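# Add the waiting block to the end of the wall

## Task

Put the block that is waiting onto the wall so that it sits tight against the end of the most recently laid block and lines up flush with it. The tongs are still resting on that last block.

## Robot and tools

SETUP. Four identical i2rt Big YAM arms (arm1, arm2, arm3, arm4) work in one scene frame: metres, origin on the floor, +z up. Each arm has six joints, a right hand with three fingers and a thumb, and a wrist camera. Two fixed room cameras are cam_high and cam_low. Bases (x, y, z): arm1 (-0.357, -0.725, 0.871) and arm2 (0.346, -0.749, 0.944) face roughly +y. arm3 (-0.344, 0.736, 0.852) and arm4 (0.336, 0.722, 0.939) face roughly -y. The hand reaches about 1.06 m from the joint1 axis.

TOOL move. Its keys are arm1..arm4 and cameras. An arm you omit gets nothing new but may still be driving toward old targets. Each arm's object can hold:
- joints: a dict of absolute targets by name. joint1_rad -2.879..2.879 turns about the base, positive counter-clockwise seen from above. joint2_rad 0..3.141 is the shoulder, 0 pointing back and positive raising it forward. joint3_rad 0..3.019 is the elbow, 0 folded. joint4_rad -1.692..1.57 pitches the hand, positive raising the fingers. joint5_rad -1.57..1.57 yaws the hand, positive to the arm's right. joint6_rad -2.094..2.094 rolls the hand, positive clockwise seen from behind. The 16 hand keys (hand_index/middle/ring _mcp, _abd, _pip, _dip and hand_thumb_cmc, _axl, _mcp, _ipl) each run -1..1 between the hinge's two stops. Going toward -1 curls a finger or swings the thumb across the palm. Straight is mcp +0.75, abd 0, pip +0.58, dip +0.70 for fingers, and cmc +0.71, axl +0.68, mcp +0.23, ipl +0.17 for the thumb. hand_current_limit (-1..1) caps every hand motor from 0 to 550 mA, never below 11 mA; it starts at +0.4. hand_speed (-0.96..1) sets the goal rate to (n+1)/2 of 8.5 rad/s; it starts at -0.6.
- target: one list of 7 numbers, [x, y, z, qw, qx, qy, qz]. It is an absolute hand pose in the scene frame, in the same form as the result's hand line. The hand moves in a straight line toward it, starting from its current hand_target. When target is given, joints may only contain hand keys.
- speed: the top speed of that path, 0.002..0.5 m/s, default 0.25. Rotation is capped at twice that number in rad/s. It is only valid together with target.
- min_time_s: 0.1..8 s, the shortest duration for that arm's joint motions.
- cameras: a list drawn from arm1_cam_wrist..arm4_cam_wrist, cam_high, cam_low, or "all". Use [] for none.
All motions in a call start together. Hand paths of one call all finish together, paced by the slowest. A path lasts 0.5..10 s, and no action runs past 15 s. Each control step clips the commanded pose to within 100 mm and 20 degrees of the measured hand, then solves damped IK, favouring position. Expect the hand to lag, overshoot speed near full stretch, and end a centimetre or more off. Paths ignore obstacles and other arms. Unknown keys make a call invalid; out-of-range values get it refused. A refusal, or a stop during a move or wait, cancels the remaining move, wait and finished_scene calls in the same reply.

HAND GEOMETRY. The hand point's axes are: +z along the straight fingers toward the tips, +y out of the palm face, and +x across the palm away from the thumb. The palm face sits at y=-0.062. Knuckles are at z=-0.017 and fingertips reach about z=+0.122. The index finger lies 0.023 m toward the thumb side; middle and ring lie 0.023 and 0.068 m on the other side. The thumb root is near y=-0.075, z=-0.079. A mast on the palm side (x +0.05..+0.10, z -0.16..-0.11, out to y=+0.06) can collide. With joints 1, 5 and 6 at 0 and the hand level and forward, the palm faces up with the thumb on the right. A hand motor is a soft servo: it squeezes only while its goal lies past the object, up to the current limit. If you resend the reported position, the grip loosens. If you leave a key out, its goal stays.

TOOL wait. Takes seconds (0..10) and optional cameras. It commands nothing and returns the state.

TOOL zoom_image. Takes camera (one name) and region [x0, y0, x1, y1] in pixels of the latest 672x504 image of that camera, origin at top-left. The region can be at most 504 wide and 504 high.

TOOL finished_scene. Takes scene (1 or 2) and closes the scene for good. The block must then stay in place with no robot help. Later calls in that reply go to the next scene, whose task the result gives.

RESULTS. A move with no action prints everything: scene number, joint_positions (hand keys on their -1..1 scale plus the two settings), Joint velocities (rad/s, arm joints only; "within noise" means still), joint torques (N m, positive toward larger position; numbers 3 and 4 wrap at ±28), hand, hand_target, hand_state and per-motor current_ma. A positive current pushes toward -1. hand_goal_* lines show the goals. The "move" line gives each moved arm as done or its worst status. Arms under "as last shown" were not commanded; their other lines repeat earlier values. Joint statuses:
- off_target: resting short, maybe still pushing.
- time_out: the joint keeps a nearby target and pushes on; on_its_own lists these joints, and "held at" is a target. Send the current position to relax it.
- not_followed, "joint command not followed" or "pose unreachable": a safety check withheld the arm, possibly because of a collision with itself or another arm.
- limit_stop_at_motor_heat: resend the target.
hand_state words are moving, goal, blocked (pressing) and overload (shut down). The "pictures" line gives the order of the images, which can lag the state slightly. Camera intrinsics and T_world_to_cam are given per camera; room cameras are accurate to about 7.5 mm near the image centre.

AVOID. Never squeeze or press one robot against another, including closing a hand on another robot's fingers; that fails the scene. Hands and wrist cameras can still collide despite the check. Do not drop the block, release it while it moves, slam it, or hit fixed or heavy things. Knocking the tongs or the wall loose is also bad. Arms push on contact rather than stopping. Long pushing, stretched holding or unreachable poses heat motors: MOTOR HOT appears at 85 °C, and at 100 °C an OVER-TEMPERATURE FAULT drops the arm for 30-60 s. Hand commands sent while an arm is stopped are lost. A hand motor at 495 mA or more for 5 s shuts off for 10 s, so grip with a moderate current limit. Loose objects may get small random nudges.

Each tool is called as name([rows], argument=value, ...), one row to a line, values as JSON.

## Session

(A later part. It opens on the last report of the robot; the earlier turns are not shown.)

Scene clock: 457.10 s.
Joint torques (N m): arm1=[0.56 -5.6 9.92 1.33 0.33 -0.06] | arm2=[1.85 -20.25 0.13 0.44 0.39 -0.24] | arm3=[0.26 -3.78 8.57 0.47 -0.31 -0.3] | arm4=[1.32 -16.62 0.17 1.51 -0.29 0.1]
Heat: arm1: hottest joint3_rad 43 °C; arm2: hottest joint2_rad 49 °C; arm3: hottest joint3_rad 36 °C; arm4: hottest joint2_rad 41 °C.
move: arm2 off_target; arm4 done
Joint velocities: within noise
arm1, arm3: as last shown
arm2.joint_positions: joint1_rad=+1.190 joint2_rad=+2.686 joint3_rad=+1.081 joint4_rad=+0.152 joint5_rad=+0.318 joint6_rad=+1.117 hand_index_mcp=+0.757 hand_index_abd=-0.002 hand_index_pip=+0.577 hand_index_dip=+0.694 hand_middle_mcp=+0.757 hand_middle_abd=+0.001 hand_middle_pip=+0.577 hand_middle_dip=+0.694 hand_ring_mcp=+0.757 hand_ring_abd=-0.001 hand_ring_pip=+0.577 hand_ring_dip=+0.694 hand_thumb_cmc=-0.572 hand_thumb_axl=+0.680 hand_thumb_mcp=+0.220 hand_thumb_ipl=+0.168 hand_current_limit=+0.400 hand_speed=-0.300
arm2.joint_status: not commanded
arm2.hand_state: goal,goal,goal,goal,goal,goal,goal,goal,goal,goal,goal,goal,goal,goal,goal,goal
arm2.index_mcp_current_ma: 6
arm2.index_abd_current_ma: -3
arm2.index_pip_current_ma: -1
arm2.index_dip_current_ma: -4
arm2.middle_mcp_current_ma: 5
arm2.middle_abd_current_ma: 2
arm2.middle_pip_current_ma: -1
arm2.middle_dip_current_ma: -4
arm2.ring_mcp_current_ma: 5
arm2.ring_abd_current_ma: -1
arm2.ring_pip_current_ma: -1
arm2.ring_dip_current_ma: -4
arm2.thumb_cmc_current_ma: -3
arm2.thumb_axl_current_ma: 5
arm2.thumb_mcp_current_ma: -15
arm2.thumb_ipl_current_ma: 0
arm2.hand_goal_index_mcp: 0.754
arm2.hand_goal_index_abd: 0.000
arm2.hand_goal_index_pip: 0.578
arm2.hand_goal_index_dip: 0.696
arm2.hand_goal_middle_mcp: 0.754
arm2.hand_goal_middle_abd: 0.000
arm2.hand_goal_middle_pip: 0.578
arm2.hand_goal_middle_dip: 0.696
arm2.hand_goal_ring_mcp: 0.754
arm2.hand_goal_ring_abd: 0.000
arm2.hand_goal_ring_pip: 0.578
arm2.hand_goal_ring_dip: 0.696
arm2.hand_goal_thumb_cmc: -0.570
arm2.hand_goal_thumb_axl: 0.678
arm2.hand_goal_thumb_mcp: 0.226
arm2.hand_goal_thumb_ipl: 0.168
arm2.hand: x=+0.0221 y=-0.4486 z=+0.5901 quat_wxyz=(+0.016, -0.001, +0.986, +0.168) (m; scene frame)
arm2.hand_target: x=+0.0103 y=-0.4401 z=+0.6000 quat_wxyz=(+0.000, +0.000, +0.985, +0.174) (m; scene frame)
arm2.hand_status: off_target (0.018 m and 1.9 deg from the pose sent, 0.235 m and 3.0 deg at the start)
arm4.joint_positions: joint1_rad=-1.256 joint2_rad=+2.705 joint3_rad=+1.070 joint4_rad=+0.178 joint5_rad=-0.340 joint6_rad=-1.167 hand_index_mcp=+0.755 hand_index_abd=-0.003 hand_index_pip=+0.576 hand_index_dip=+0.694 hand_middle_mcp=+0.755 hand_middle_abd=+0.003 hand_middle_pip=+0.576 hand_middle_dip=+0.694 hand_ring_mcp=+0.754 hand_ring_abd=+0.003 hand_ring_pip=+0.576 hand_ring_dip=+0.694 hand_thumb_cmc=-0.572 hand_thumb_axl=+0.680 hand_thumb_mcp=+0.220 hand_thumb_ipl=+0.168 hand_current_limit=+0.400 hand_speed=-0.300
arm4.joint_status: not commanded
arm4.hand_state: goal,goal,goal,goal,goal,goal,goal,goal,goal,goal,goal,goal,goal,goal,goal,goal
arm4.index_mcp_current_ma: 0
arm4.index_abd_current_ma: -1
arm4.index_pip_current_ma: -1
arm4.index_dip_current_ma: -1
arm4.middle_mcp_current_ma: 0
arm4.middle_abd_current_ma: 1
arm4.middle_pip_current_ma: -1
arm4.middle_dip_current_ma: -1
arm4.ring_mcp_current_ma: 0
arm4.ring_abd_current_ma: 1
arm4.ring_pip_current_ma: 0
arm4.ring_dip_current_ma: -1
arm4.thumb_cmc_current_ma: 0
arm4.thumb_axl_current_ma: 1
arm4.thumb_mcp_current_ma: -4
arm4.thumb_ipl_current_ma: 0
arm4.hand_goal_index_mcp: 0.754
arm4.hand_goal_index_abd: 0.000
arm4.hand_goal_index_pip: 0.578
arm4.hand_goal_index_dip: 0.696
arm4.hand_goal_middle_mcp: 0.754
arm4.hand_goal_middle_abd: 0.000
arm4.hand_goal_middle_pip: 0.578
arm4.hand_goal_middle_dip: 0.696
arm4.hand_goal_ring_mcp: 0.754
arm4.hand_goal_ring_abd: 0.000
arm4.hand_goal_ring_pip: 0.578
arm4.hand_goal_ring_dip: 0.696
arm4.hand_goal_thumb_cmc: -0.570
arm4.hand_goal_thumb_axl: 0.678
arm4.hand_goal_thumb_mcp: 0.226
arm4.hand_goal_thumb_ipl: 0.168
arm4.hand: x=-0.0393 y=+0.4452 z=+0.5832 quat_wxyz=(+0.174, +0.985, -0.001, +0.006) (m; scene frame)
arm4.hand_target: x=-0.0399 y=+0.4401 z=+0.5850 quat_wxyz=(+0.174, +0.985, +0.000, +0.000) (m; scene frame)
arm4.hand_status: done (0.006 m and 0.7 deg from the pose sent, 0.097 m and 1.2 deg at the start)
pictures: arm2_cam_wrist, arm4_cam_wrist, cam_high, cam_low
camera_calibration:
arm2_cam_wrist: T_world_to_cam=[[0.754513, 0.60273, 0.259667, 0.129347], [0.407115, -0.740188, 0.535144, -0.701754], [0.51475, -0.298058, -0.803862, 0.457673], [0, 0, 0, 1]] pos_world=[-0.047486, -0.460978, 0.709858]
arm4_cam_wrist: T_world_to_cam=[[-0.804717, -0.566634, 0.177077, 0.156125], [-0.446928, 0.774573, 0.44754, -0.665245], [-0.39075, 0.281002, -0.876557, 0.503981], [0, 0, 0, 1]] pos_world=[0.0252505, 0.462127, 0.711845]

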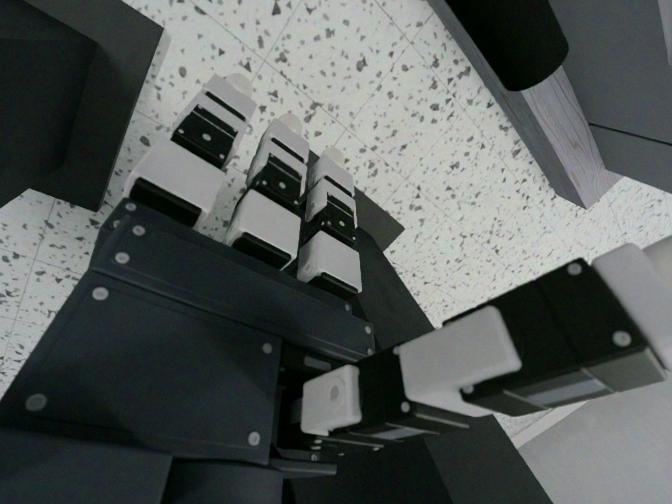

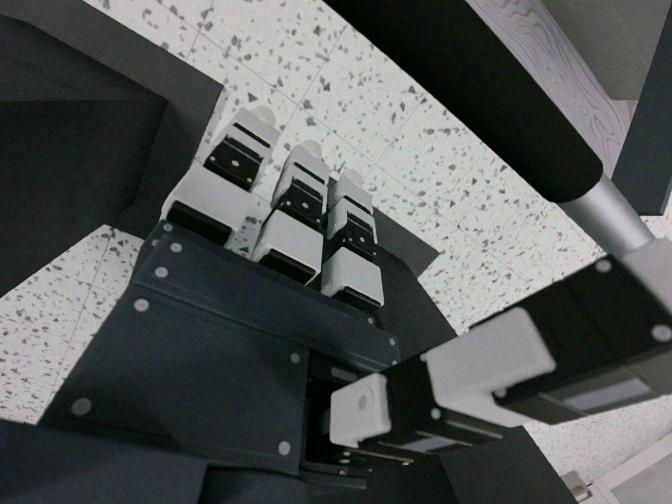

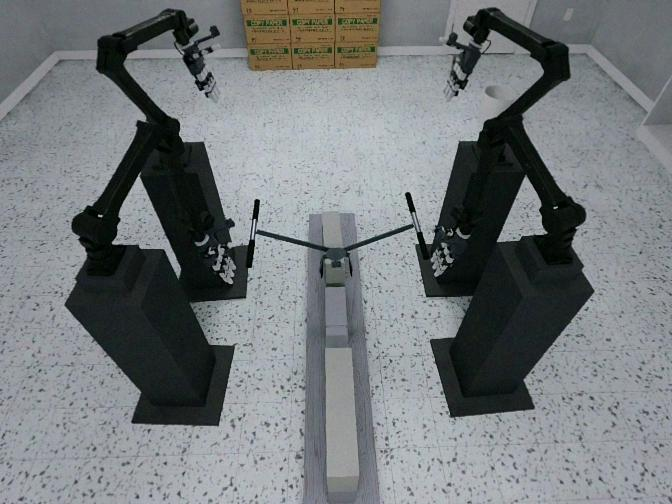

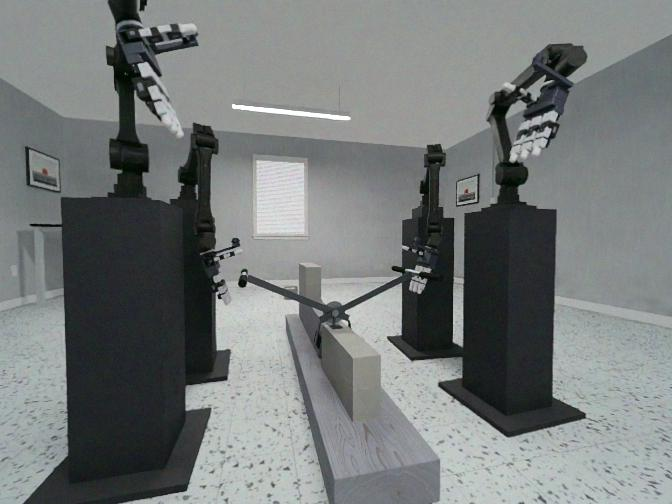

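move(arm1={"target": [-0.27, -0.450, 0.80, 0, 0, 0.9848, 0.1736], "speed": 0.2}, arm3={"target": [-0.31, 0.450, 0.80, 0.1736, 0.9848, 0, 0], "speed": 0.2}, arm2={"target": [-0.009, -0.320, 0.580, 0, 0, 0.9848, 0.1736], "speed": 0.1}, arm4={"target": [-0.070, 0.338, 0.579, 0.1736, 0.9848, 0, 0], "speed": 0.1}, cameras=["all"])

Scene clock: 479.73 s.
Joint torques (N m): arm1=[-0.79 -3.31 1.16 2.43 -0.38 -0.08] | arm2=[1.26 -19.96 2.88 -0.16 0.37 -0.23] | arm3=[1.73 -2.55 4.18 1.05 0.51 0] | arm4=[1.38 -16.91 3.97 0.81 -0.33 0.19]
Heat: arm1: hottest joint3_rad 43 °C; arm2: hottest joint2_rad 47 °C; arm3: hottest joint3_rad 36 °C; arm4: hottest joint2_rad 41 °C.
move: arm1 done; arm2 done; arm3 off_target; arm4 off_target
Joint velocities: within noise
arm1.joint_positions: joint1_rad=-0.485 joint2_rad=+1.532 joint3_rad=+0.111 joint4_rad=+0.159 joint5_rad=-0.131 joint6_rad=-0.395 hand_index_mcp=+0.756 hand_index_abd=+0.001 hand_index_pip=+0.577 hand_index_dip=+0.696 hand_middle_mcp=+0.756 hand_middle_abd=+0.001 hand_middle_pip=+0.577 hand_middle_dip=+0.696 hand_ring_mcp=+0.756 hand_ring_abd=+0.001 hand_ring_pip=+0.577 hand_ring_dip=+0.696 hand_thumb_cmc=-0.570 hand_thumb_axl=+0.677 hand_thumb_mcp=+0.223 hand_thumb_ipl=+0.168 hand_current_limit=+0.400 hand_speed=-0.300
arm1.joint_status: not commanded
arm1.hand_state: goal,goal,goal,goal,goal,goal,goal,goal,goal,goal,goal,goal,goal,goal,goal,goal
arm1.index_mcp_current_ma: 7
arm1.index_abd_current_ma: 1
arm1.index_pip_current_ma: 2
arm1.index_dip_current_ma: 0
arm1.middle_mcp_current_ma: 6
arm1.middle_abd_current_ma: 1
arm1.middle_pip_current_ma: 2
arm1.middle_dip_current_ma: 0
arm1.ring_mcp_current_ma: 6
arm1.ring_abd_current_ma: 1
arm1.ring_pip_current_ma: 2
arm1.ring_dip_current_ma: 0
arm1.thumb_cmc_current_ma: 1
arm1.thumb_axl_current_ma: -2
arm1.thumb_mcp_current_ma: -11
arm1.thumb_ipl_current_ma: -1
arm1.hand_goal_index_mcp: 0.754
arm1.hand_goal_index_abd: 0.000
arm1.hand_goal_index_pip: 0.576
arm1.hand_goal_index_dip: 0.696
arm1.hand_goal_middle_mcp: 0.754
arm1.hand_goal_middle_abd: 0.000
arm1.hand_goal_middle_pip: 0.576
arm1.hand_goal_middle_dip: 0.696
arm1.hand_goal_ring_mcp: 0.754
arm1.hand_goal_ring_abd: 0.000
arm1.hand_goal_ring_pip: 0.576
arm1.hand_goal_ring_dip: 0.696
arm1.hand_goal_thumb_cmc: -0.570
arm1.hand_goal_thumb_axl: 0.678
arm1.hand_goal_thumb_mcp: 0.226
arm1.hand_goal_thumb_ipl: 0.168
arm1.hand: x=-0.2705 y=-0.4462 z=+0.8011 quat_wxyz=(-0.001, +0.002, +0.985, +0.173) (m; scene frame)
arm1.hand_target: x=-0.2702 y=-0.4500 z=+0.8000 quat_wxyz=(+0.000, +0.000, +0.985, +0.173) (m; scene frame)
arm1.hand_status: done (0.004 m and 0.3 deg from the pose sent, 0.491 m and 1.6 deg at the start)
arm2.joint_positions: joint1_rad=+0.983 joint2_rad=+2.717 joint3_rad=+1.316 joint4_rad=+0.061 joint5_rad=+0.277 joint6_rad=+0.897 hand_index_mcp=+0.757 hand_index_abd=-0.002 hand_index_pip=+0.577 hand_index_dip=+0.694 hand_middle_mcp=+0.757 hand_middle_abd=+0.001 hand_middle_pip=+0.577 hand_middle_dip=+0.694 hand_ring_mcp=+0.756 hand_ring_abd=-0.001 hand_ring_pip=+0.577 hand_ring_dip=+0.694 hand_thumb_cmc=-0.572 hand_thumb_axl=+0.680 hand_thumb_mcp=+0.220 hand_thumb_ipl=+0.168 hand_current_limit=+0.400 hand_speed=-0.300
arm2.joint_status: not commanded
arm2.hand_state: goal,goal,goal,goal,goal,goal,goal,goal,goal,goal,goal,goal,goal,goal,goal,goal
arm2.index_mcp_current_ma: 6
arm2.index_abd_current_ma: -3
arm2.index_pip_current_ma: -1
arm2.index_dip_current_ma: -4
arm2.middle_mcp_current_ma: 5
arm2.middle_abd_current_ma: 2
arm2.middle_pip_current_ma: -1
arm2.middle_dip_current_ma: -4
arm2.ring_mcp_current_ma: 4
arm2.ring_abd_current_ma: -1
arm2.ring_pip_current_ma: -1
arm2.ring_dip_current_ma: -4
arm2.thumb_cmc_current_ma: -3
arm2.thumb_axl_current_ma: 5
arm2.thumb_mcp_current_ma: -15
arm2.thumb_ipl_current_ma: 0
arm2.hand_goal_index_mcp: 0.754
arm2.hand_goal_index_abd: 0.000
arm2.hand_goal_index_pip: 0.578
arm2.hand_goal_index_dip: 0.696
arm2.hand_goal_middle_mcp: 0.754
arm2.hand_goal_middle_abd: 0.000
arm2.hand_goal_middle_pip: 0.578
arm2.hand_goal_middle_dip: 0.696
arm2.hand_goal_ring_mcp: 0.754
arm2.hand_goal_ring_abd: 0.000
arm2.hand_goal_ring_pip: 0.578
arm2.hand_goal_ring_dip: 0.696
arm2.hand_goal_thumb_cmc: -0.570
arm2.hand_goal_thumb_axl: 0.678
arm2.hand_goal_thumb_mcp: 0.226
arm2.hand_goal_thumb_ipl: 0.168
arm2.hand: x=-0.0149 y=-0.3233 z=+0.5875 quat_wxyz=(-0.006, +0.000, +0.984, +0.178) (m; scene frame)
arm2.hand_target: x=-0.0091 y=-0.3202 z=+0.5802 quat_wxyz=(+0.000, +0.000, +0.985, +0.174) (m; scene frame)
arm2.hand_status: done (0.010 m and 0.9 deg from the pose sent, 0.133 m and 1.9 deg at the start)
arm3.joint_positions: joint1_rad=+0.364 joint2_rad=+1.377 joint3_rad=+0.111 joint4_rad=-0.010 joint5_rad=+0.116 joint6_rad=+0.335 hand_index_mcp=+0.756 hand_index_abd=+0.001 hand_index_pip=+0.577 hand_index_dip=+0.696 hand_middle_mcp=+0.756 hand_middle_abd=+0.001 hand_middle_pip=+0.577 hand_middle_dip=+0.696 hand_ring_mcp=+0.756 hand_ring_abd=+0.000 hand_ring_pip=+0.577 hand_ring_dip=+0.696 hand_thumb_cmc=-0.570 hand_thumb_axl=+0.677 hand_thumb_mcp=+0.224 hand_thumb_ipl=+0.168 hand_current_limit=+0.400 hand_speed=-0.300
arm3.joint_status: not commanded
arm3.hand_state: goal,goal,goal,goal,goal,goal,goal,goal,goal,goal,goal,goal,goal,goal,goal,goal
arm3.index_mcp_current_ma: 1
arm3.index_abd_current_ma: 0
arm3.index_pip_current_ma: 0
arm3.index_dip_current_ma: 0
arm3.middle_mcp_current_ma: 1
arm3.middle_abd_current_ma: 0
arm3.middle_pip_current_ma: 0
arm3.middle_dip_current_ma: 0
arm3.ring_mcp_current_ma: 1
arm3.ring_abd_current_ma: 0
arm3.ring_pip_current_ma: 0
arm3.ring_dip_current_ma: 0
arm3.thumb_cmc_current_ma: 0
arm3.thumb_axl_current_ma: 0
arm3.thumb_mcp_current_ma: -2
arm3.thumb_ipl_current_ma: 0
arm3.hand_goal_index_mcp: 0.754
arm3.hand_goal_index_abd: 0.000
arm3.hand_goal_index_pip: 0.576
arm3.hand_goal_index_dip: 0.696
arm3.hand_goal_middle_mcp: 0.754
arm3.hand_goal_middle_abd: 0.000
arm3.hand_goal_middle_pip: 0.576
arm3.hand_goal_middle_dip: 0.696
arm3.hand_goal_ring_mcp: 0.754
arm3.hand_goal_ring_abd: 0.000
arm3.hand_goal_ring_pip: 0.576
arm3.hand_goal_ring_dip: 0.696
arm3.hand_goal_thumb_cmc: -0.570
arm3.hand_goal_thumb_axl: 0.678
arm3.hand_goal_thumb_mcp: 0.226
arm3.hand_goal_thumb_ipl: 0.168
arm3.hand: x=-0.3138 y=+0.4584 z=+0.7945 quat_wxyz=(+0.160, +0.987, +0.005, -0.005) (m; scene frame)
arm3.hand_target: x=-0.3100 y=+0.4501 z=+0.8000 quat_wxyz=(+0.173, +0.985, +0.000, +0.000) (m; scene frame)
arm3.hand_status: off_target (0.011 m and 1.8 deg from the pose sent, 0.464 m and 1.5 deg at the start)
arm4.joint_positions: joint1_rad=-1.077 joint2_rad=+2.705 joint3_rad=+1.243 joint4_rad=+0.084 joint5_rad=-0.307 joint6_rad=-0.988 hand_index_mcp=+0.755 hand_index_abd=-0.003 hand_index_pip=+0.576 hand_index_dip=+0.694 hand_middle_mcp=+0.754 hand_middle_abd=+0.003 hand_middle_pip=+0.576 hand_middle_dip=+0.694 hand_ring_mcp=+0.753 hand_ring_abd=+0.003 hand_ring_pip=+0.576 hand_ring_dip=+0.694 hand_thumb_cmc=-0.572 hand_thumb_axl=+0.680 hand_thumb_mcp=+0.220 hand_thumb_ipl=+0.168 hand_current_limit=+0.400 hand_speed=-0.300
arm4.joint_status: not commanded
arm4.hand_state: goal,goal,goal,goal,goal,goal,goal,goal,goal,goal,goal,goal,goal,goal,goal,goal
arm4.index_mcp_current_ma: 0
arm4.index_abd_current_ma: -1
arm4.index_pip_current_ma: -1
arm4.index_dip_current_ma: -1
arm4.middle_mcp_current_ma: 0
arm4.middle_abd_current_ma: 1
arm4.middle_pip_current_ma: -1
arm4.middle_dip_current_ma: -1
arm4.ring_mcp_current_ma: 0
arm4.ring_abd_current_ma: 1
arm4.ring_pip_current_ma: 0
arm4.ring_dip_current_ma: -1
arm4.thumb_cmc_current_ma: 0
arm4.thumb_axl_current_ma: 1
arm4.thumb_mcp_current_ma: -4
arm4.thumb_ipl_current_ma: 0
arm4.hand_goal_index_mcp: 0.754
arm4.hand_goal_index_abd: 0.000
arm4.hand_goal_index_pip: 0.578
arm4.hand_goal_index_dip: 0.696
arm4.hand_goal_middle_mcp: 0.754
arm4.hand_goal_middle_abd: 0.000
arm4.hand_goal_middle_pip: 0.578
arm4.hand_goal_middle_dip: 0.696
arm4.hand_goal_ring_mcp: 0.754
arm4.hand_goal_ring_abd: 0.000
arm4.hand_goal_ring_pip: 0.578
arm4.hand_goal_ring_dip: 0.696
arm4.hand_goal_thumb_cmc: -0.570
arm4.hand_goal_thumb_axl: 0.678
arm4.hand_goal_thumb_mcp: 0.226
arm4.hand_goal_thumb_ipl: 0.168
arm4.hand: x=-0.0714 y=+0.3461 z=+0.5863 quat_wxyz=(+0.176, +0.984, +0.005, -0.005) (m; scene frame)
arm4.hand_target: x=-0.0696 y=+0.3382 z=+0.5792 quat_wxyz=(+0.174, +0.985, +0.000, +0.000) (m; scene frame)
arm4.hand_status: off_target (0.011 m and 0.8 deg from the pose sent, 0.111 m and 0.7 deg at the start)
pictures: arm1_cam_wrist, arm2_cam_wrist, arm3_cam_wrist, arm4_cam_wrist, cam_high, cam_low
camera_calibration:
arm1_cam_wrist: T_world_to_cam=[[0.766772, 0.616803, 0.177807, 0.377784], [0.477839, -0.733405, 0.483515, -0.623511], [0.428638, -0.285783, -0.857087, 0.800507], [0, 0, 0, 1]] pos_world=[-0.334864, -0.461533, 0.920409]
arm2_cam_wrist: T_world_to_cam=[[0.761302, 0.602392, 0.239883, 0.0939949], [0.434702, -0.748685, 0.500505, -0.574585], [0.481097, -0.276757, -0.831836, 0.534735], [0, 0, 0, 1]] pos_world=[-0.0790442, -0.338813, 0.709846]
arm3_cam_wrist: T_world_to_cam=[[-0.757316, -0.612605, 0.226247, -0.108013], [-0.416819, 0.720134, 0.554679, -0.950115], [-0.502727, 0.325763, -0.800714, 0.454736], [0, 0, 0, 1]] pos_world=[-0.249219, 0.469904, 0.91556]
arm4_cam_wrist: T_world_to_cam=[[-0.796562, -0.571348, 0.197611, 0.063736], [-0.442056, 0.773433, 0.4543, -0.607505], [-0.412402, 0.274523, -0.868655, 0.518072], [0, 0, 0, 1]] pos_world=[-0.00412769, 0.364057, 0.71342]

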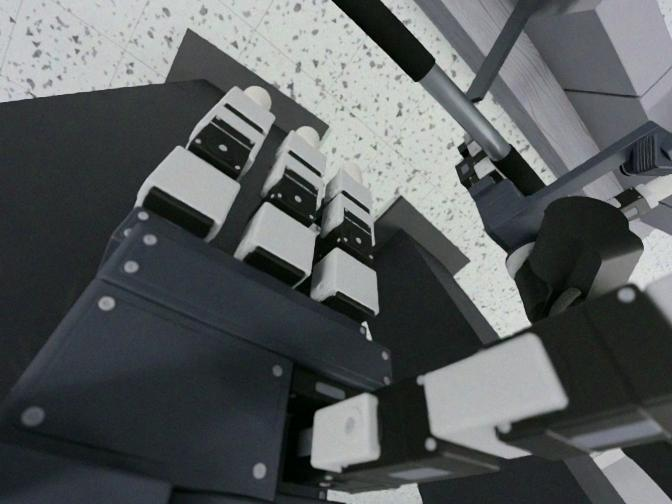

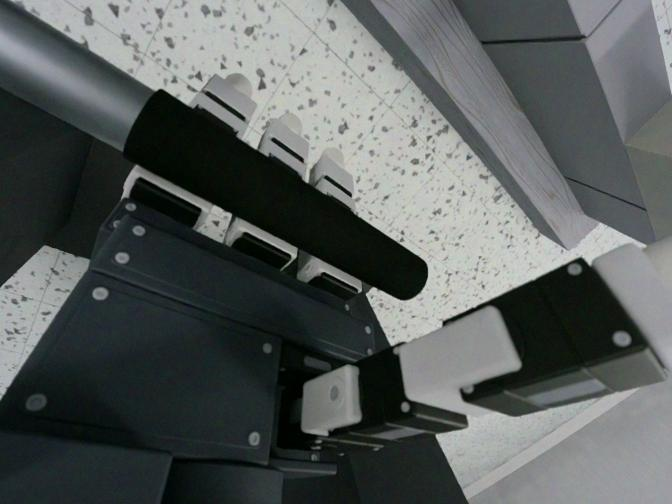

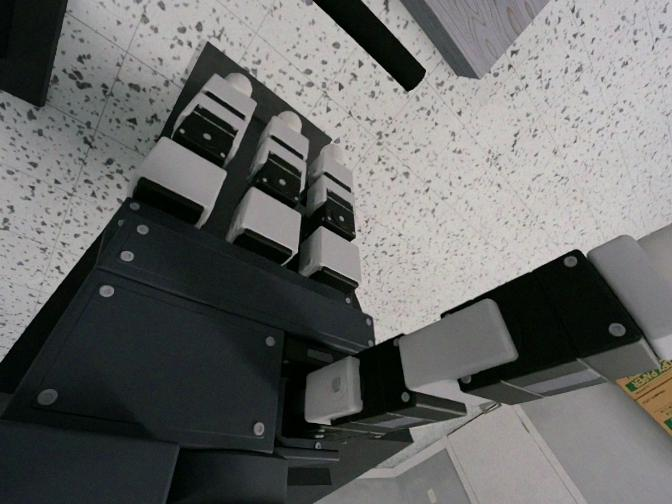

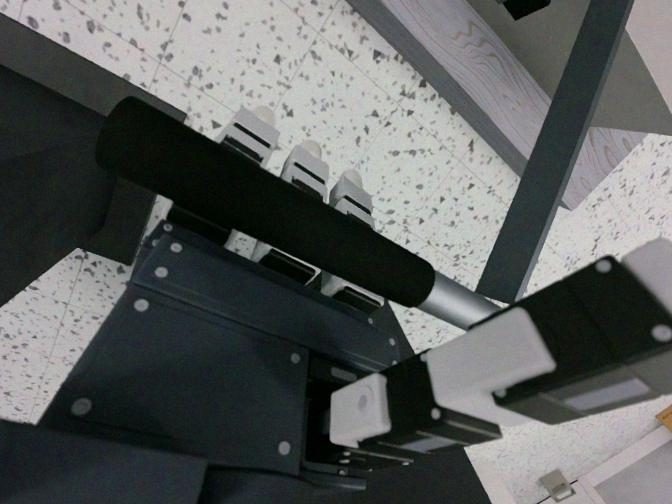

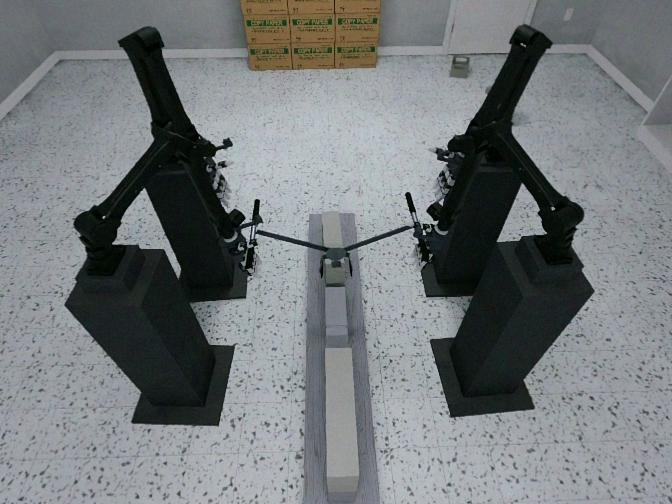

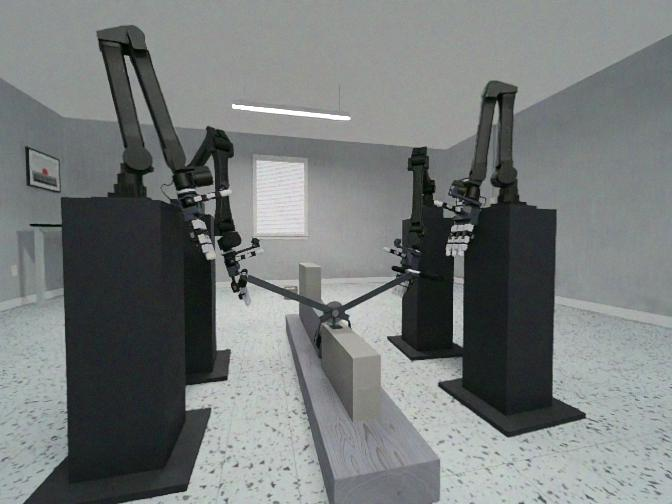

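move(arm1={"target": [-0.275, -0.445, 0.578, 0, 0, 0.9848, 0.1736], "speed": 0.12}, arm3={"target": [-0.327, 0.455, 0.578, 0.1736, 0.9848, 0, 0], "speed": 0.12}, arm2={"target": [-0.017, -0.309, 0.569, 0, 0, 0.9848, 0.1736], "speed": 0.05}, arm4={"target": [-0.062, 0.330, 0.570, 0.1736, 0.9848, 0, 0], "speed": 0.05}, cameras=["arm1_cam_wrist", "arm2_cam_wrist", "arm3_cam_wrist", "arm4_cam_wrist"])

Scene clock: 496.50 s.
Joint torques (N m): arm1=[-0.15 9.82 5.52 -5.03 -0.28 0.03] | arm2=[1.44 -20.19 3.14 -0.16 0.41 -0.26] | arm3=[0.15 12.34 3.49 -1.29 0.04 -0.31] | arm4=[1.9 -16.62 3.49 1.65 -0.38 0.19]
Heat: arm1: hottest joint3_rad 41 °C; arm2: hottest joint2_rad 44 °C; arm3: hottest joint3_rad 34 °C; arm4: hottest joint2_rad 41 °C.
move: arm1 off_target; arm2 done; arm3 off_target; arm4 off_target
Joint velocities: within noise
arm1.joint_positions: joint1_rad=-0.485 joint2_rad=+1.939 joint3_rad=+0.048 joint4_rad=+0.887 joint5_rad=-0.130 joint6_rad=-0.398 hand_index_mcp=+0.757 hand_index_abd=+0.000 hand_index_pip=+0.577 hand_index_dip=+0.696 hand_middle_mcp=+0.757 hand_middle_abd=+0.000 hand_middle_pip=+0.577 hand_middle_dip=+0.696 hand_ring_mcp=+0.757 hand_ring_abd=+0.000 hand_ring_pip=+0.577 hand_ring_dip=+0.696 hand_thumb_cmc=-0.569 hand_thumb_axl=+0.677 hand_thumb_mcp=+0.221 hand_thumb_ipl=+0.167 hand_current_limit=+0.400 hand_speed=-0.300
arm1.joint_status: not commanded
arm1.hand_state: goal,goal,goal,goal,goal,goal,goal,goal,goal,goal,goal,goal,goal,goal,goal,goal
arm1.index_mcp_current_ma: 8
arm1.index_abd_current_ma: 0
arm1.index_pip_current_ma: 2
arm1.index_dip_current_ma: 0
arm1.middle_mcp_current_ma: 8
arm1.middle_abd_current_ma: 0
arm1.middle_pip_current_ma: 2
arm1.middle_dip_current_ma: 0
arm1.ring_mcp_current_ma: 9
arm1.ring_abd_current_ma: 0
arm1.ring_pip_current_ma: 2
arm1.ring_dip_current_ma: 0
arm1.thumb_cmc_current_ma: 2
arm1.thumb_axl_current_ma: -2
arm1.thumb_mcp_current_ma: -19
arm1.thumb_ipl_current_ma: -2
arm1.hand_goal_index_mcp: 0.754
arm1.hand_goal_index_abd: 0.000
arm1.hand_goal_index_pip: 0.576
arm1.hand_goal_index_dip: 0.696
arm1.hand_goal_middle_mcp: 0.754
arm1.hand_goal_middle_abd: 0.000
arm1.hand_goal_middle_pip: 0.576
arm1.hand_goal_middle_dip: 0.696
arm1.hand_goal_ring_mcp: 0.754
arm1.hand_goal_ring_abd: 0.000
arm1.hand_goal_ring_pip: 0.576
arm1.hand_goal_ring_dip: 0.696
arm1.hand_goal_thumb_cmc: -0.570
arm1.hand_goal_thumb_axl: 0.678
arm1.hand_goal_thumb_mcp: 0.226
arm1.hand_goal_thumb_ipl: 0.168
arm1.hand: x=-0.2639 y=-0.4311 z=+0.8112 quat_wxyz=(+0.051, -0.007, +0.957, +0.287) (m; scene frame)
arm1.hand_target: x=-0.2740 y=-0.4536 z=+0.7375 quat_wxyz=(+0.000, +0.001, +0.985, +0.175) (m; scene frame)
arm1.hand_status: off_target (0.234 m and 14.7 deg from the pose sent, 0.223 m and 0.3 deg at the start; pose on its path clipped on 39 of 63 steps)
arm2.joint_positions: joint1_rad=+0.979 joint2_rad=+2.752 joint3_rad=+1.372 joint4_rad=+0.036 joint5_rad=+0.275 joint6_rad=+0.893 hand_index_mcp=+0.757 hand_index_abd=-0.002 hand_index_pip=+0.577 hand_index_dip=+0.694 hand_middle_mcp=+0.757 hand_middle_abd=+0.001 hand_middle_pip=+0.577 hand_middle_dip=+0.694 hand_ring_mcp=+0.756 hand_ring_abd=-0.001 hand_ring_pip=+0.577 hand_ring_dip=+0.694 hand_thumb_cmc=-0.572 hand_thumb_axl=+0.680 hand_thumb_mcp=+0.220 hand_thumb_ipl=+0.168 hand_current_limit=+0.400 hand_speed=-0.300
arm2.joint_status: not commanded
arm2.hand_state: goal,goal,goal,goal,goal,goal,goal,goal,goal,goal,goal,goal,goal,goal,goal,goal
arm2.index_mcp_current_ma: 6
arm2.index_abd_current_ma: -3
arm2.index_pip_current_ma: -1
arm2.index_dip_current_ma: -4
arm2.middle_mcp_current_ma: 5
arm2.middle_abd_current_ma: 2
arm2.middle_pip_current_ma: -1
arm2.middle_dip_current_ma: -4
arm2.ring_mcp_current_ma: 4
arm2.ring_abd_current_ma: -1
arm2.ring_pip_current_ma: -1
arm2.ring_dip_current_ma: -4
arm2.thumb_cmc_current_ma: -3
arm2.thumb_axl_current_ma: 5
arm2.thumb_mcp_current_ma: -15
arm2.thumb_ipl_current_ma: 0
arm2.hand_goal_index_mcp: 0.754
arm2.hand_goal_index_abd: 0.000
arm2.hand_goal_index_pip: 0.578
arm2.hand_goal_index_dip: 0.696
arm2.hand_goal_middle_mcp: 0.754
arm2.hand_goal_middle_abd: 0.000
arm2.hand_goal_middle_pip: 0.578
arm2.hand_goal_middle_dip: 0.696
arm2.hand_goal_ring_mcp: 0.754
arm2.hand_goal_ring_abd: 0.000
arm2.hand_goal_ring_pip: 0.578
arm2.hand_goal_ring_dip: 0.696
arm2.hand_goal_thumb_cmc: -0.570
arm2.hand_goal_thumb_axl: 0.678
arm2.hand_goal_thumb_mcp: 0.226
arm2.hand_goal_thumb_ipl: 0.168
arm2.hand: x=-0.0216 y=-0.3161 z=+0.5748 quat_wxyz=(-0.004, -0.001, +0.984, +0.176) (m; scene frame)
arm2.hand_target: x=-0.0170 y=-0.3093 z=+0.5692 quat_wxyz=(+0.000, +0.000, +0.985, +0.174) (m; scene frame)
arm2.hand_status: done (0.010 m and 0.6 deg from the pose sent, 0.023 m and 0.9 deg at the start)
arm3.joint_positions: joint1_rad=+0.312 joint2_rad=+2.361 joint3_rad=+0.206 joint4_rad=+1.106 joint5_rad=+0.100 joint6_rad=+0.306 hand_index_mcp=+0.757 hand_index_abd=+0.000 hand_index_pip=+0.577 hand_index_dip=+0.696 hand_middle_mcp=+0.757 hand_middle_abd=+0.000 hand_middle_pip=+0.577 hand_middle_dip=+0.696 hand_ring_mcp=+0.757 hand_ring_abd=+0.000 hand_ring_pip=+0.577 hand_ring_dip=+0.696 hand_thumb_cmc=-0.570 hand_thumb_axl=+0.677 hand_thumb_mcp=+0.222 hand_thumb_ipl=+0.167 hand_current_limit=+0.400 hand_speed=-0.300
arm3.joint_status: not commanded
arm3.hand_state: goal,goal,goal,goal,goal,goal,goal,goal,goal,goal,goal,goal,goal,goal,goal,goal
arm3.index_mcp_current_ma: 2
arm3.index_abd_current_ma: 0
arm3.index_pip_current_ma: 1
arm3.index_dip_current_ma: 0
arm3.middle_mcp_current_ma: 2
arm3.middle_abd_current_ma: 0
arm3.middle_pip_current_ma: 1
arm3.middle_dip_current_ma: 0
arm3.ring_mcp_current_ma: 2
arm3.ring_abd_current_ma: 0
arm3.ring_pip_current_ma: 1
arm3.ring_dip_current_ma: 0
arm3.thumb_cmc_current_ma: 0
arm3.thumb_axl_current_ma: 0
arm3.thumb_mcp_current_ma: -4
arm3.thumb_ipl_current_ma: 0
arm3.hand_goal_index_mcp: 0.754
arm3.hand_goal_index_abd: 0.000
arm3.hand_goal_index_pip: 0.576
arm3.hand_goal_index_dip: 0.696
arm3.hand_goal_middle_mcp: 0.754
arm3.hand_goal_middle_abd: 0.000
arm3.hand_goal_middle_pip: 0.576
arm3.hand_goal_middle_dip: 0.696
arm3.hand_goal_ring_mcp: 0.754
arm3.hand_goal_ring_abd: 0.000
arm3.hand_goal_ring_pip: 0.576
arm3.hand_goal_ring_dip: 0.696
arm3.hand_goal_thumb_cmc: -0.570
arm3.hand_goal_thumb_axl: 0.678
arm3.hand_goal_thumb_mcp: 0.226
arm3.hand_goal_thumb_ipl: 0.168
arm3.hand: x=-0.3105 y=+0.4171 z=+0.7102 quat_wxyz=(+0.263, +0.964, -0.010, +0.031) (m; scene frame)
arm3.hand_target: x=-0.3238 y=+0.4566 z=+0.6363 quat_wxyz=(+0.169, +0.986, -0.001, +0.001) (m; scene frame)
arm3.hand_status: off_target (0.139 m and 11.1 deg from the pose sent, 0.217 m and 1.8 deg at the start; pose on its path clipped on 24 of 72 steps)
arm4.joint_positions: joint1_rad=-1.057 joint2_rad=+2.723 joint3_rad=+1.257 joint4_rad=+0.084 joint5_rad=-0.301 joint6_rad=-0.963 hand_index_mcp=+0.755 hand_index_abd=-0.003 hand_index_pip=+0.576 hand_index_dip=+0.694 hand_middle_mcp=+0.754 hand_middle_abd=+0.003 hand_middle_pip=+0.576 hand_middle_dip=+0.694 hand_ring_mcp=+0.753 hand_ring_abd=+0.003 hand_ring_pip=+0.576 hand_ring_dip=+0.694 hand_thumb_cmc=-0.572 hand_thumb_axl=+0.680 hand_thumb_mcp=+0.220 hand_thumb_ipl=+0.168 hand_current_limit=+0.400 hand_speed=-0.300
arm4.joint_status: not commanded
arm4.hand_state: goal,goal,goal,goal,goal,goal,goal,goal,goal,goal,goal,goal,goal,goal,goal,goal
arm4.index_mcp_current_ma: 0
arm4.index_abd_current_ma: -1
arm4.index_pip_current_ma: -1
arm4.index_dip_current_ma: -1
arm4.middle_mcp_current_ma: 0
arm4.middle_abd_current_ma: 1
arm4.middle_pip_current_ma: -1
arm4.middle_dip_current_ma: -1
arm4.ring_mcp_current_ma: 0
arm4.ring_abd_current_ma: 1
arm4.ring_pip_current_ma: 0
arm4.ring_dip_current_ma: -1
arm4.thumb_cmc_current_ma: 0
arm4.thumb_axl_current_ma: 1
arm4.thumb_mcp_current_ma: -4
arm4.thumb_ipl_current_ma: 0
arm4.hand_goal_index_mcp: 0.754
arm4.hand_goal_index_abd: 0.000
arm4.hand_goal_index_pip: 0.578
arm4.hand_goal_index_dip: 0.696
arm4.hand_goal_middle_mcp: 0.754
arm4.hand_goal_middle_abd: 0.000
arm4.hand_goal_middle_pip: 0.578
arm4.hand_goal_middle_dip: 0.696
arm4.hand_goal_ring_mcp: 0.754
arm4.hand_goal_ring_abd: 0.000
arm4.hand_goal_ring_pip: 0.578
arm4.hand_goal_ring_dip: 0.696
arm4.hand_goal_thumb_cmc: -0.570
arm4.hand_goal_thumb_axl: 0.678
arm4.hand_goal_thumb_mcp: 0.226
arm4.hand_goal_thumb_ipl: 0.168
arm4.hand: x=-0.0662 y=+0.3400 z=+0.5778 quat_wxyz=(+0.172, +0.985, +0.001, -0.001) (m; scene frame)
arm4.hand_target: x=-0.0617 y=+0.3303 z=+0.5704 quat_wxyz=(+0.174, +0.985, +0.000, +0.000) (m; scene frame)
arm4.hand_status: off_target (0.013 m and 0.2 deg from the pose sent, 0.025 m and 0.8 deg at the start)
pictures: arm1_cam_wrist, arm2_cam_wrist, arm3_cam_wrist, arm4_cam_wrist
camera_calibration:
arm1_cam_wrist: T_world_to_cam=[[0.735872, 0.548948, 0.396419, 0.146911], [0.433209, -0.831631, 0.347448, -0.56422], [0.520406, -0.0839451, -0.849783, 0.915836], [0, 0, 0, 1]] pos_world=[-0.340289, -0.472989, 0.916061]
arm2_cam_wrist: T_world_to_cam=[[0.75992, 0.603905, 0.240457, 0.0980548], [0.432976, -0.746188, 0.505703, -0.562199], [0.484823, -0.280182, -0.82852, 0.52649], [0, 0, 0, 1]] pos_world=[-0.0863496, -0.331209, 0.696936]
arm3_cam_wrist: T_world_to_cam=[[-0.787518, -0.544354, 0.288953, -0.194177], [-0.438154, 0.824254, 0.358646, -0.783199], [-0.433401, 0.155834, -0.887626, 0.55646], [0, 0, 0, 1]] pos_world=[-0.25491, 0.453138, 0.830928]
arm4_cam_wrist: T_world_to_cam=[[-0.801159, -0.568708, 0.186319, 0.0713365], [-0.442166, 0.772317, 0.456088, -0.597281], [-0.403279, 0.283015, -0.870212, 0.513211], [0, 0, 0, 1]] pos_world=[0.0000218778, 0.356613, 0.705724]

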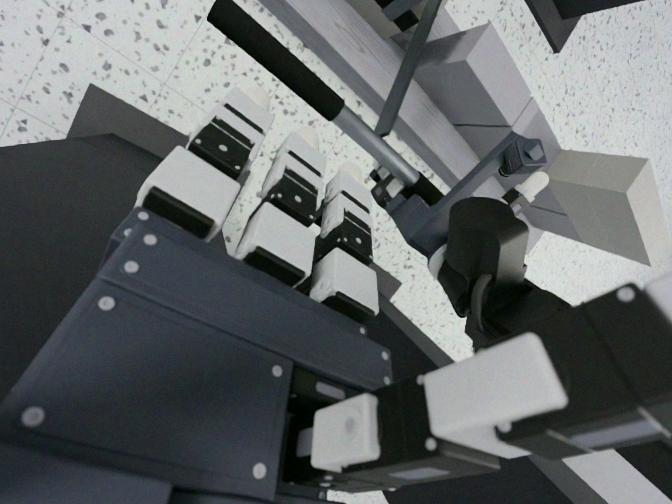

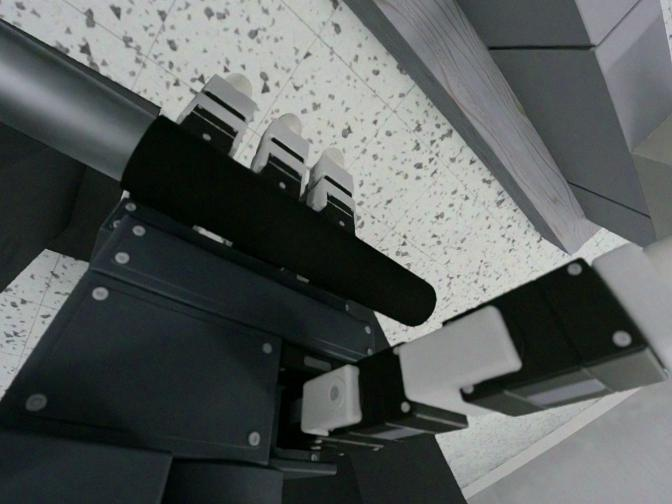

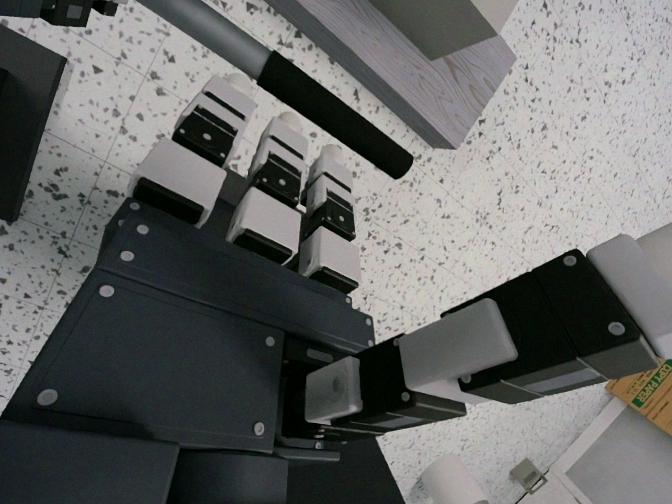

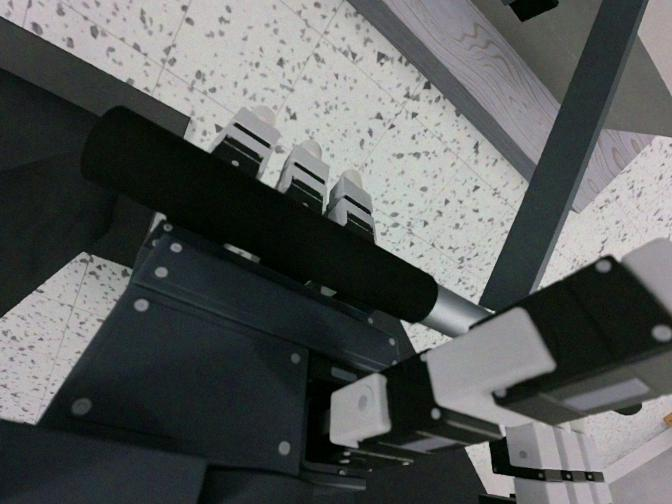

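move(arm1={"target": [-0.275, -0.370, 0.820, 0, 0, 1, 0], "speed": 0.12}, arm3={"target": [-0.327, 0.380, 0.800, 0, 1, 0, 0], "speed": 0.12}, arm2={"joints": {"hand_index_mcp": -0.5, "hand_middle_mcp": -0.5, "hand_ring_mcp": -0.5, "hand_index_pip": -0.75, "hand_middle_pip": -0.75, "hand_ring_pip": -0.75, "hand_index_dip": -0.15, "hand_middle_dip": -0.15, "hand_ring_dip": -0.15}}, arm4={"joints": {"hand_index_mcp": -0.5, "hand_middle_mcp": -0.5, "hand_ring_mcp": -0.5, "hand_index_pip": -0.75, "hand_middle_pip": -0.75, "hand_ring_pip": -0.75, "hand_index_dip": -0.15, "hand_middle_dip": -0.15, "hand_ring_dip": -0.15}}, cameras=["arm1_cam_wrist", "arm3_cam_wrist", "cam_high"])

Scene clock: 526.07 s.
Joint torques (N m): arm1=[0.97 -7.47 6.9 0.16 0 0.19] | arm2=[2.2 -21.83 2.28 -0.08 0.64 -0.2] | arm3=[0.38 -7 5.98 -0.64 -0.03 -0.26] | arm4=[1.03 -18.2 2.24 1.61 -0.7 0.13]
Heat: arm1: hottest joint3_rad 40 °C; arm2: hottest joint2_rad 44 °C; arm3: hottest joint1_rad 33 °C; arm4: hottest joint2_rad 41 °C.
move: arm1 off_target; arm2 off_target; arm3 off_target; arm4 off_target
Joint velocities: within noise
arm1.joint_positions: joint1_rad=-0.288 joint2_rad=+1.520 joint3_rad=+0.502 joint4_rad=-0.585 joint5_rad=+0.006 joint6_rad=-0.227 hand_index_mcp=+0.754 hand_index_abd=+0.000 hand_index_pip=+0.577 hand_index_dip=+0.696 hand_middle_mcp=+0.754 hand_middle_abd=+0.000 hand_middle_pip=+0.577 hand_middle_dip=+0.696 hand_ring_mcp=+0.754 hand_ring_abd=+0.000 hand_ring_pip=+0.577 hand_ring_dip=+0.696 hand_thumb_cmc=-0.570 hand_thumb_axl=+0.677 hand_thumb_mcp=+0.221 hand_thumb_ipl=+0.167 hand_current_limit=+0.400 hand_speed=-0.300
arm1.joint_status: not commanded
arm1.hand_state: goal,goal,goal,goal,goal,goal,goal,goal,goal,goal,goal,goal,goal,goal,goal,goal
arm1.index_mcp_current_ma: -1
arm1.index_abd_current_ma: 0
arm1.index_pip_current_ma: 2
arm1.index_dip_current_ma: 0
arm1.middle_mcp_current_ma: -1
arm1.middle_abd_current_ma: 0
arm1.middle_pip_current_ma: 2
arm1.middle_dip_current_ma: 0
arm1.ring_mcp_current_ma: -1
arm1.ring_abd_current_ma: 0
arm1.ring_pip_current_ma: 2
arm1.ring_dip_current_ma: 0
arm1.thumb_cmc_current_ma: 1
arm1.thumb_axl_current_ma: -2
arm1.thumb_mcp_current_ma: -19
arm1.thumb_ipl_current_ma: -2
arm1.hand_goal_index_mcp: 0.754
arm1.hand_goal_index_abd: 0.000
arm1.hand_goal_index_pip: 0.576
arm1.hand_goal_index_dip: 0.696
arm1.hand_goal_middle_mcp: 0.754
arm1.hand_goal_middle_abd: 0.000
arm1.hand_goal_middle_pip: 0.576
arm1.hand_goal_middle_dip: 0.696
arm1.hand_goal_ring_mcp: 0.754
arm1.hand_goal_ring_abd: 0.000
arm1.hand_goal_ring_pip: 0.576
arm1.hand_goal_ring_dip: 0.696
arm1.hand_goal_thumb_cmc: -0.570
arm1.hand_goal_thumb_axl: 0.678
arm1.hand_goal_thumb_mcp: 0.226
arm1.hand_goal_thumb_ipl: 0.168
arm1.hand: x=-0.2757 y=-0.3836 z=+0.8113 quat_wxyz=(-0.004, -0.003, +1.000, -0.010) (m; scene frame)
arm1.hand_target: x=-0.2751 y=-0.3702 z=+0.8201 quat_wxyz=(+0.000, +0.000, +1.000, +0.000) (m; scene frame)
arm1.hand_status: off_target (0.016 m and 1.3 deg from the pose sent, 0.063 m and 33.9 deg at the start)
arm2.joint_positions: joint1_rad=+0.976 joint2_rad=+2.771 joint3_rad=+1.385 joint4_rad=+0.033 joint5_rad=+0.270 joint6_rad=+0.889 hand_index_mcp=-0.395 hand_index_abd=-0.002 hand_index_pip=-0.713 hand_index_dip=-0.146 hand_middle_mcp=-0.411 hand_middle_abd=+0.003 hand_middle_pip=-0.721 hand_middle_dip=-0.142 hand_ring_mcp=-0.402 hand_ring_abd=+0.000 hand_ring_pip=-0.729 hand_ring_dip=-0.144 hand_thumb_cmc=-0.568 hand_thumb_axl=+0.681 hand_thumb_mcp=+0.219 hand_thumb_ipl=+0.168 hand_current_limit=+0.400 hand_speed=-0.300
arm2.joint_status: hand_index_mcp off_target (ended at -0.395, target -0.500); hand_index_pip off_target (ended at -0.713, target -0.750); hand_middle_mcp off_target (ended at -0.411, target -0.500); hand_middle_pip off_target (ended at -0.721, target -0.750); hand_ring_mcp off_target (ended at -0.402, target -0.500); hand_ring_pip off_target (ended at -0.729, target -0.750); the others done
arm2.hand_state: blocked,goal,blocked,goal,blocked,goal,blocked,goal,blocked,goal,blocked,goal,goal,goal,goal,goal
arm2.index_mcp_current_ma: 385
arm2.index_abd_current_ma: -3
arm2.index_pip_current_ma: 114
arm2.index_dip_current_ma: 6
arm2.middle_mcp_current_ma: 355
arm2.middle_abd_current_ma: 5
arm2.middle_pip_current_ma: 84
arm2.middle_dip_current_ma: 18
arm2.ring_mcp_current_ma: 385
arm2.ring_abd_current_ma: 0
arm2.ring_pip_current_ma: 58
arm2.ring_dip_current_ma: 12
arm2.thumb_cmc_current_ma: 3
arm2.thumb_axl_current_ma: 6
arm2.thumb_mcp_current_ma: -21
arm2.thumb_ipl_current_ma: 0
arm2.hand_goal_index_mcp: -0.500
arm2.hand_goal_index_abd: 0.000
arm2.hand_goal_index_pip: -0.750
arm2.hand_goal_index_dip: -0.150
arm2.hand_goal_middle_mcp: -0.500
arm2.hand_goal_middle_abd: 0.000
arm2.hand_goal_middle_pip: -0.750
arm2.hand_goal_middle_dip: -0.150
arm2.hand_goal_ring_mcp: -0.500
arm2.hand_goal_ring_abd: 0.000
arm2.hand_goal_ring_pip: -0.750
arm2.hand_goal_ring_dip: -0.150
arm2.hand_goal_thumb_cmc: -0.570
arm2.hand_goal_thumb_axl: 0.678
arm2.hand_goal_thumb_mcp: 0.226
arm2.hand_goal_thumb_ipl: 0.168
arm2.hand: x=-0.0190 y=-0.3167 z=+0.5663 quat_wxyz=(-0.002, -0.002, +0.985, +0.172) (m; scene frame)
arm2.hand_target: x=-0.0168 y=-0.3092 z=+0.5692 quat_wxyz=(+0.000, +0.000, +0.985, +0.174) (m; scene frame)
arm2.hand_status: not commanded
arm3.joint_positions: joint1_rad=+0.157 joint2_rad=+1.508 joint3_rad=+0.495 joint4_rad=-0.581 joint5_rad=+0.001 joint6_rad=+0.164 hand_index_mcp=+0.753 hand_index_abd=+0.000 hand_index_pip=+0.577 hand_index_dip=+0.696 hand_middle_mcp=+0.753 hand_middle_abd=+0.000 hand_middle_pip=+0.577 hand_middle_dip=+0.696 hand_ring_mcp=+0.753 hand_ring_abd=+0.000 hand_ring_pip=+0.577 hand_ring_dip=+0.696 hand_thumb_cmc=-0.570 hand_thumb_axl=+0.677 hand_thumb_mcp=+0.222 hand_thumb_ipl=+0.167 hand_current_limit=+0.400 hand_speed=-0.300
arm3.joint_status: not commanded
arm3.hand_state: goal,goal,goal,goal,goal,goal,goal,goal,goal,goal,goal,goal,goal,goal,goal,goal
arm3.index_mcp_current_ma: 0
arm3.index_abd_current_ma: 0
arm3.index_pip_current_ma: 1
arm3.index_dip_current_ma: 0
arm3.middle_mcp_current_ma: 0
arm3.middle_abd_current_ma: 0
arm3.middle_pip_current_ma: 1
arm3.middle_dip_current_ma: 0
arm3.ring_mcp_current_ma: 0
arm3.ring_abd_current_ma: 0
arm3.ring_pip_current_ma: 1
arm3.ring_dip_current_ma: 0
arm3.thumb_cmc_current_ma: 0
arm3.thumb_axl_current_ma: 0
arm3.thumb_mcp_current_ma: -4
arm3.thumb_ipl_current_ma: 0
arm3.hand_goal_index_mcp: 0.754
arm3.hand_goal_index_abd: 0.000
arm3.hand_goal_index_pip: 0.576
arm3.hand_goal_index_dip: 0.696
arm3.hand_goal_middle_mcp: 0.754
arm3.hand_goal_middle_abd: 0.000
arm3.hand_goal_middle_pip: 0.576
arm3.hand_goal_middle_dip: 0.696
arm3.hand_goal_ring_mcp: 0.754
arm3.hand_goal_ring_abd: 0.000
arm3.hand_goal_ring_pip: 0.576
arm3.hand_goal_ring_dip: 0.696
arm3.hand_goal_thumb_cmc: -0.570
arm3.hand_goal_thumb_axl: 0.678
arm3.hand_goal_thumb_mcp: 0.226
arm3.hand_goal_thumb_ipl: 0.168
arm3.hand: x=-0.3277 y=+0.3912 z=+0.7926 quat_wxyz=(-0.009, +1.000, -0.004, -0.003) (m; scene frame)
arm3.hand_target: x=-0.3271 y=+0.3801 z=+0.8001 quat_wxyz=(+0.000, +1.000, +0.000, +0.000) (m; scene frame)
arm3.hand_status: off_target (0.013 m and 1.2 deg from the pose sent, 0.099 m and 30.7 deg at the start)
arm4.joint_positions: joint1_rad=-1.045 joint2_rad=+2.743 joint3_rad=+1.271 joint4_rad=+0.084 joint5_rad=-0.296 joint6_rad=-0.955 hand_index_mcp=-0.398 hand_index_abd=-0.002 hand_index_pip=-0.734 hand_index_dip=-0.149 hand_middle_mcp=-0.383 hand_middle_abd=+0.003 hand_middle_pip=-0.742 hand_middle_dip=-0.148 hand_ring_mcp=-0.358 hand_ring_abd=+0.003 hand_ring_pip=-0.748 hand_ring_dip=-0.148 hand_thumb_cmc=-0.571 hand_thumb_axl=+0.680 hand_thumb_mcp=+0.220 hand_thumb_ipl=+0.168 hand_current_limit=+0.400 hand_speed=-0.300
arm4.joint_status: hand_index_mcp off_target (ended at -0.398, target -0.500); hand_middle_mcp off_target (ended at -0.383, target -0.500); hand_ring_mcp off_target (ended at -0.358, target -0.500); the others done
arm4.hand_state: blocked,goal,goal,goal,blocked,goal,goal,goal,blocked,goal,goal,goal,goal,goal,goal,goal
arm4.index_mcp_current_ma: 276
arm4.index_abd_current_ma: -1
arm4.index_pip_current_ma: 14
arm4.index_dip_current_ma: 0
arm4.middle_mcp_current_ma: 343
arm4.middle_abd_current_ma: 1
arm4.middle_pip_current_ma: 5
arm4.middle_dip_current_ma: 1
arm4.ring_mcp_current_ma: 385
arm4.ring_abd_current_ma: 1
arm4.ring_pip_current_ma: 1
arm4.ring_dip_current_ma: 1
arm4.thumb_cmc_current_ma: 0
arm4.thumb_axl_current_ma: 1
arm4.thumb_mcp_current_ma: -4
arm4.thumb_ipl_current_ma: 0
arm4.hand_goal_index_mcp: -0.500
arm4.hand_goal_index_abd: 0.000
arm4.hand_goal_index_pip: -0.750
arm4.hand_goal_index_dip: -0.150
arm4.hand_goal_middle_mcp: -0.500
arm4.hand_goal_middle_abd: 0.000
arm4.hand_goal_middle_pip: -0.750
arm4.hand_goal_middle_dip: -0.150
arm4.hand_goal_ring_mcp: -0.500
arm4.hand_goal_ring_abd: 0.000
arm4.hand_goal_ring_pip: -0.750
arm4.hand_goal_ring_dip: -0.150
arm4.hand_goal_thumb_cmc: -0.570
arm4.hand_goal_thumb_axl: 0.678
arm4.hand_goal_thumb_mcp: 0.226
arm4.hand_goal_thumb_ipl: 0.168
arm4.hand: x=-0.0616 y=+0.3369 z=+0.5688 quat_wxyz=(+0.169, +0.986, +0.002, +0.002) (m; scene frame)
arm4.hand_target: x=-0.0618 y=+0.3303 z=+0.5704 quat_wxyz=(+0.174, +0.985, +0.000, +0.000) (m; scene frame)
arm4.hand_status: not commanded
pictures: arm1_cam_wrist, arm3_cam_wrist, cam_high
camera_calibration:
arm1_cam_wrist: T_world_to_cam=[[0.760214, 0.646896, -0.0599938, 0.544019], [0.486525, -0.505678, 0.712449, -0.676074], [0.430543, -0.570803, -0.699155, 0.592373], [0, 0, 0, 1]] pos_world=[-0.339686, -0.355671, 0.928466]
arm3_cam_wrist: T_world_to_cam=[[-0.76966, -0.638382, 0.00960827, 0.018518], [-0.407468, 0.502735, 0.762383, -0.983044], [-0.491522, 0.58286, -0.647055, 0.249372], [0, 0, 0, 1]] pos_world=[-0.263734, 0.360683, 0.910635]

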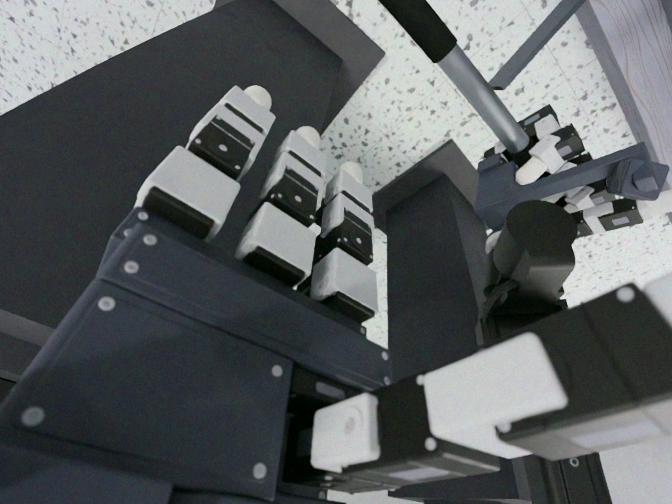

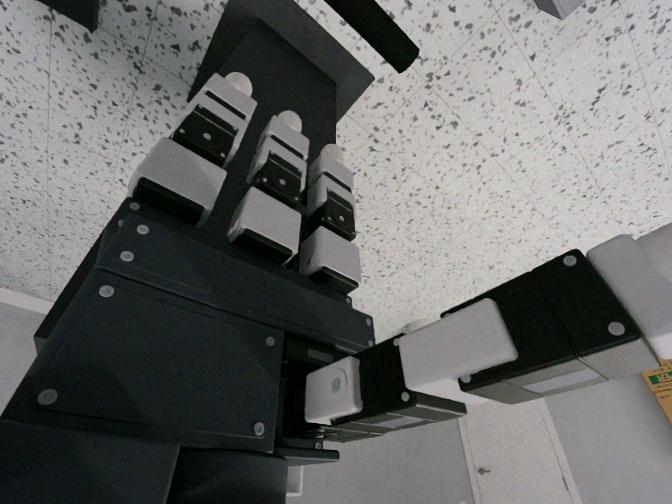

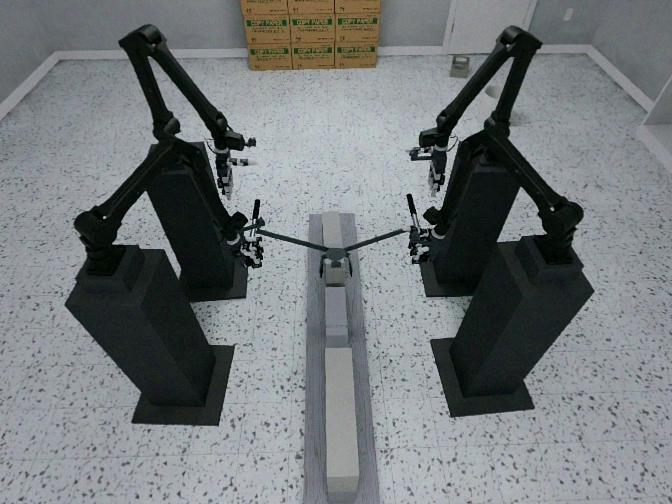

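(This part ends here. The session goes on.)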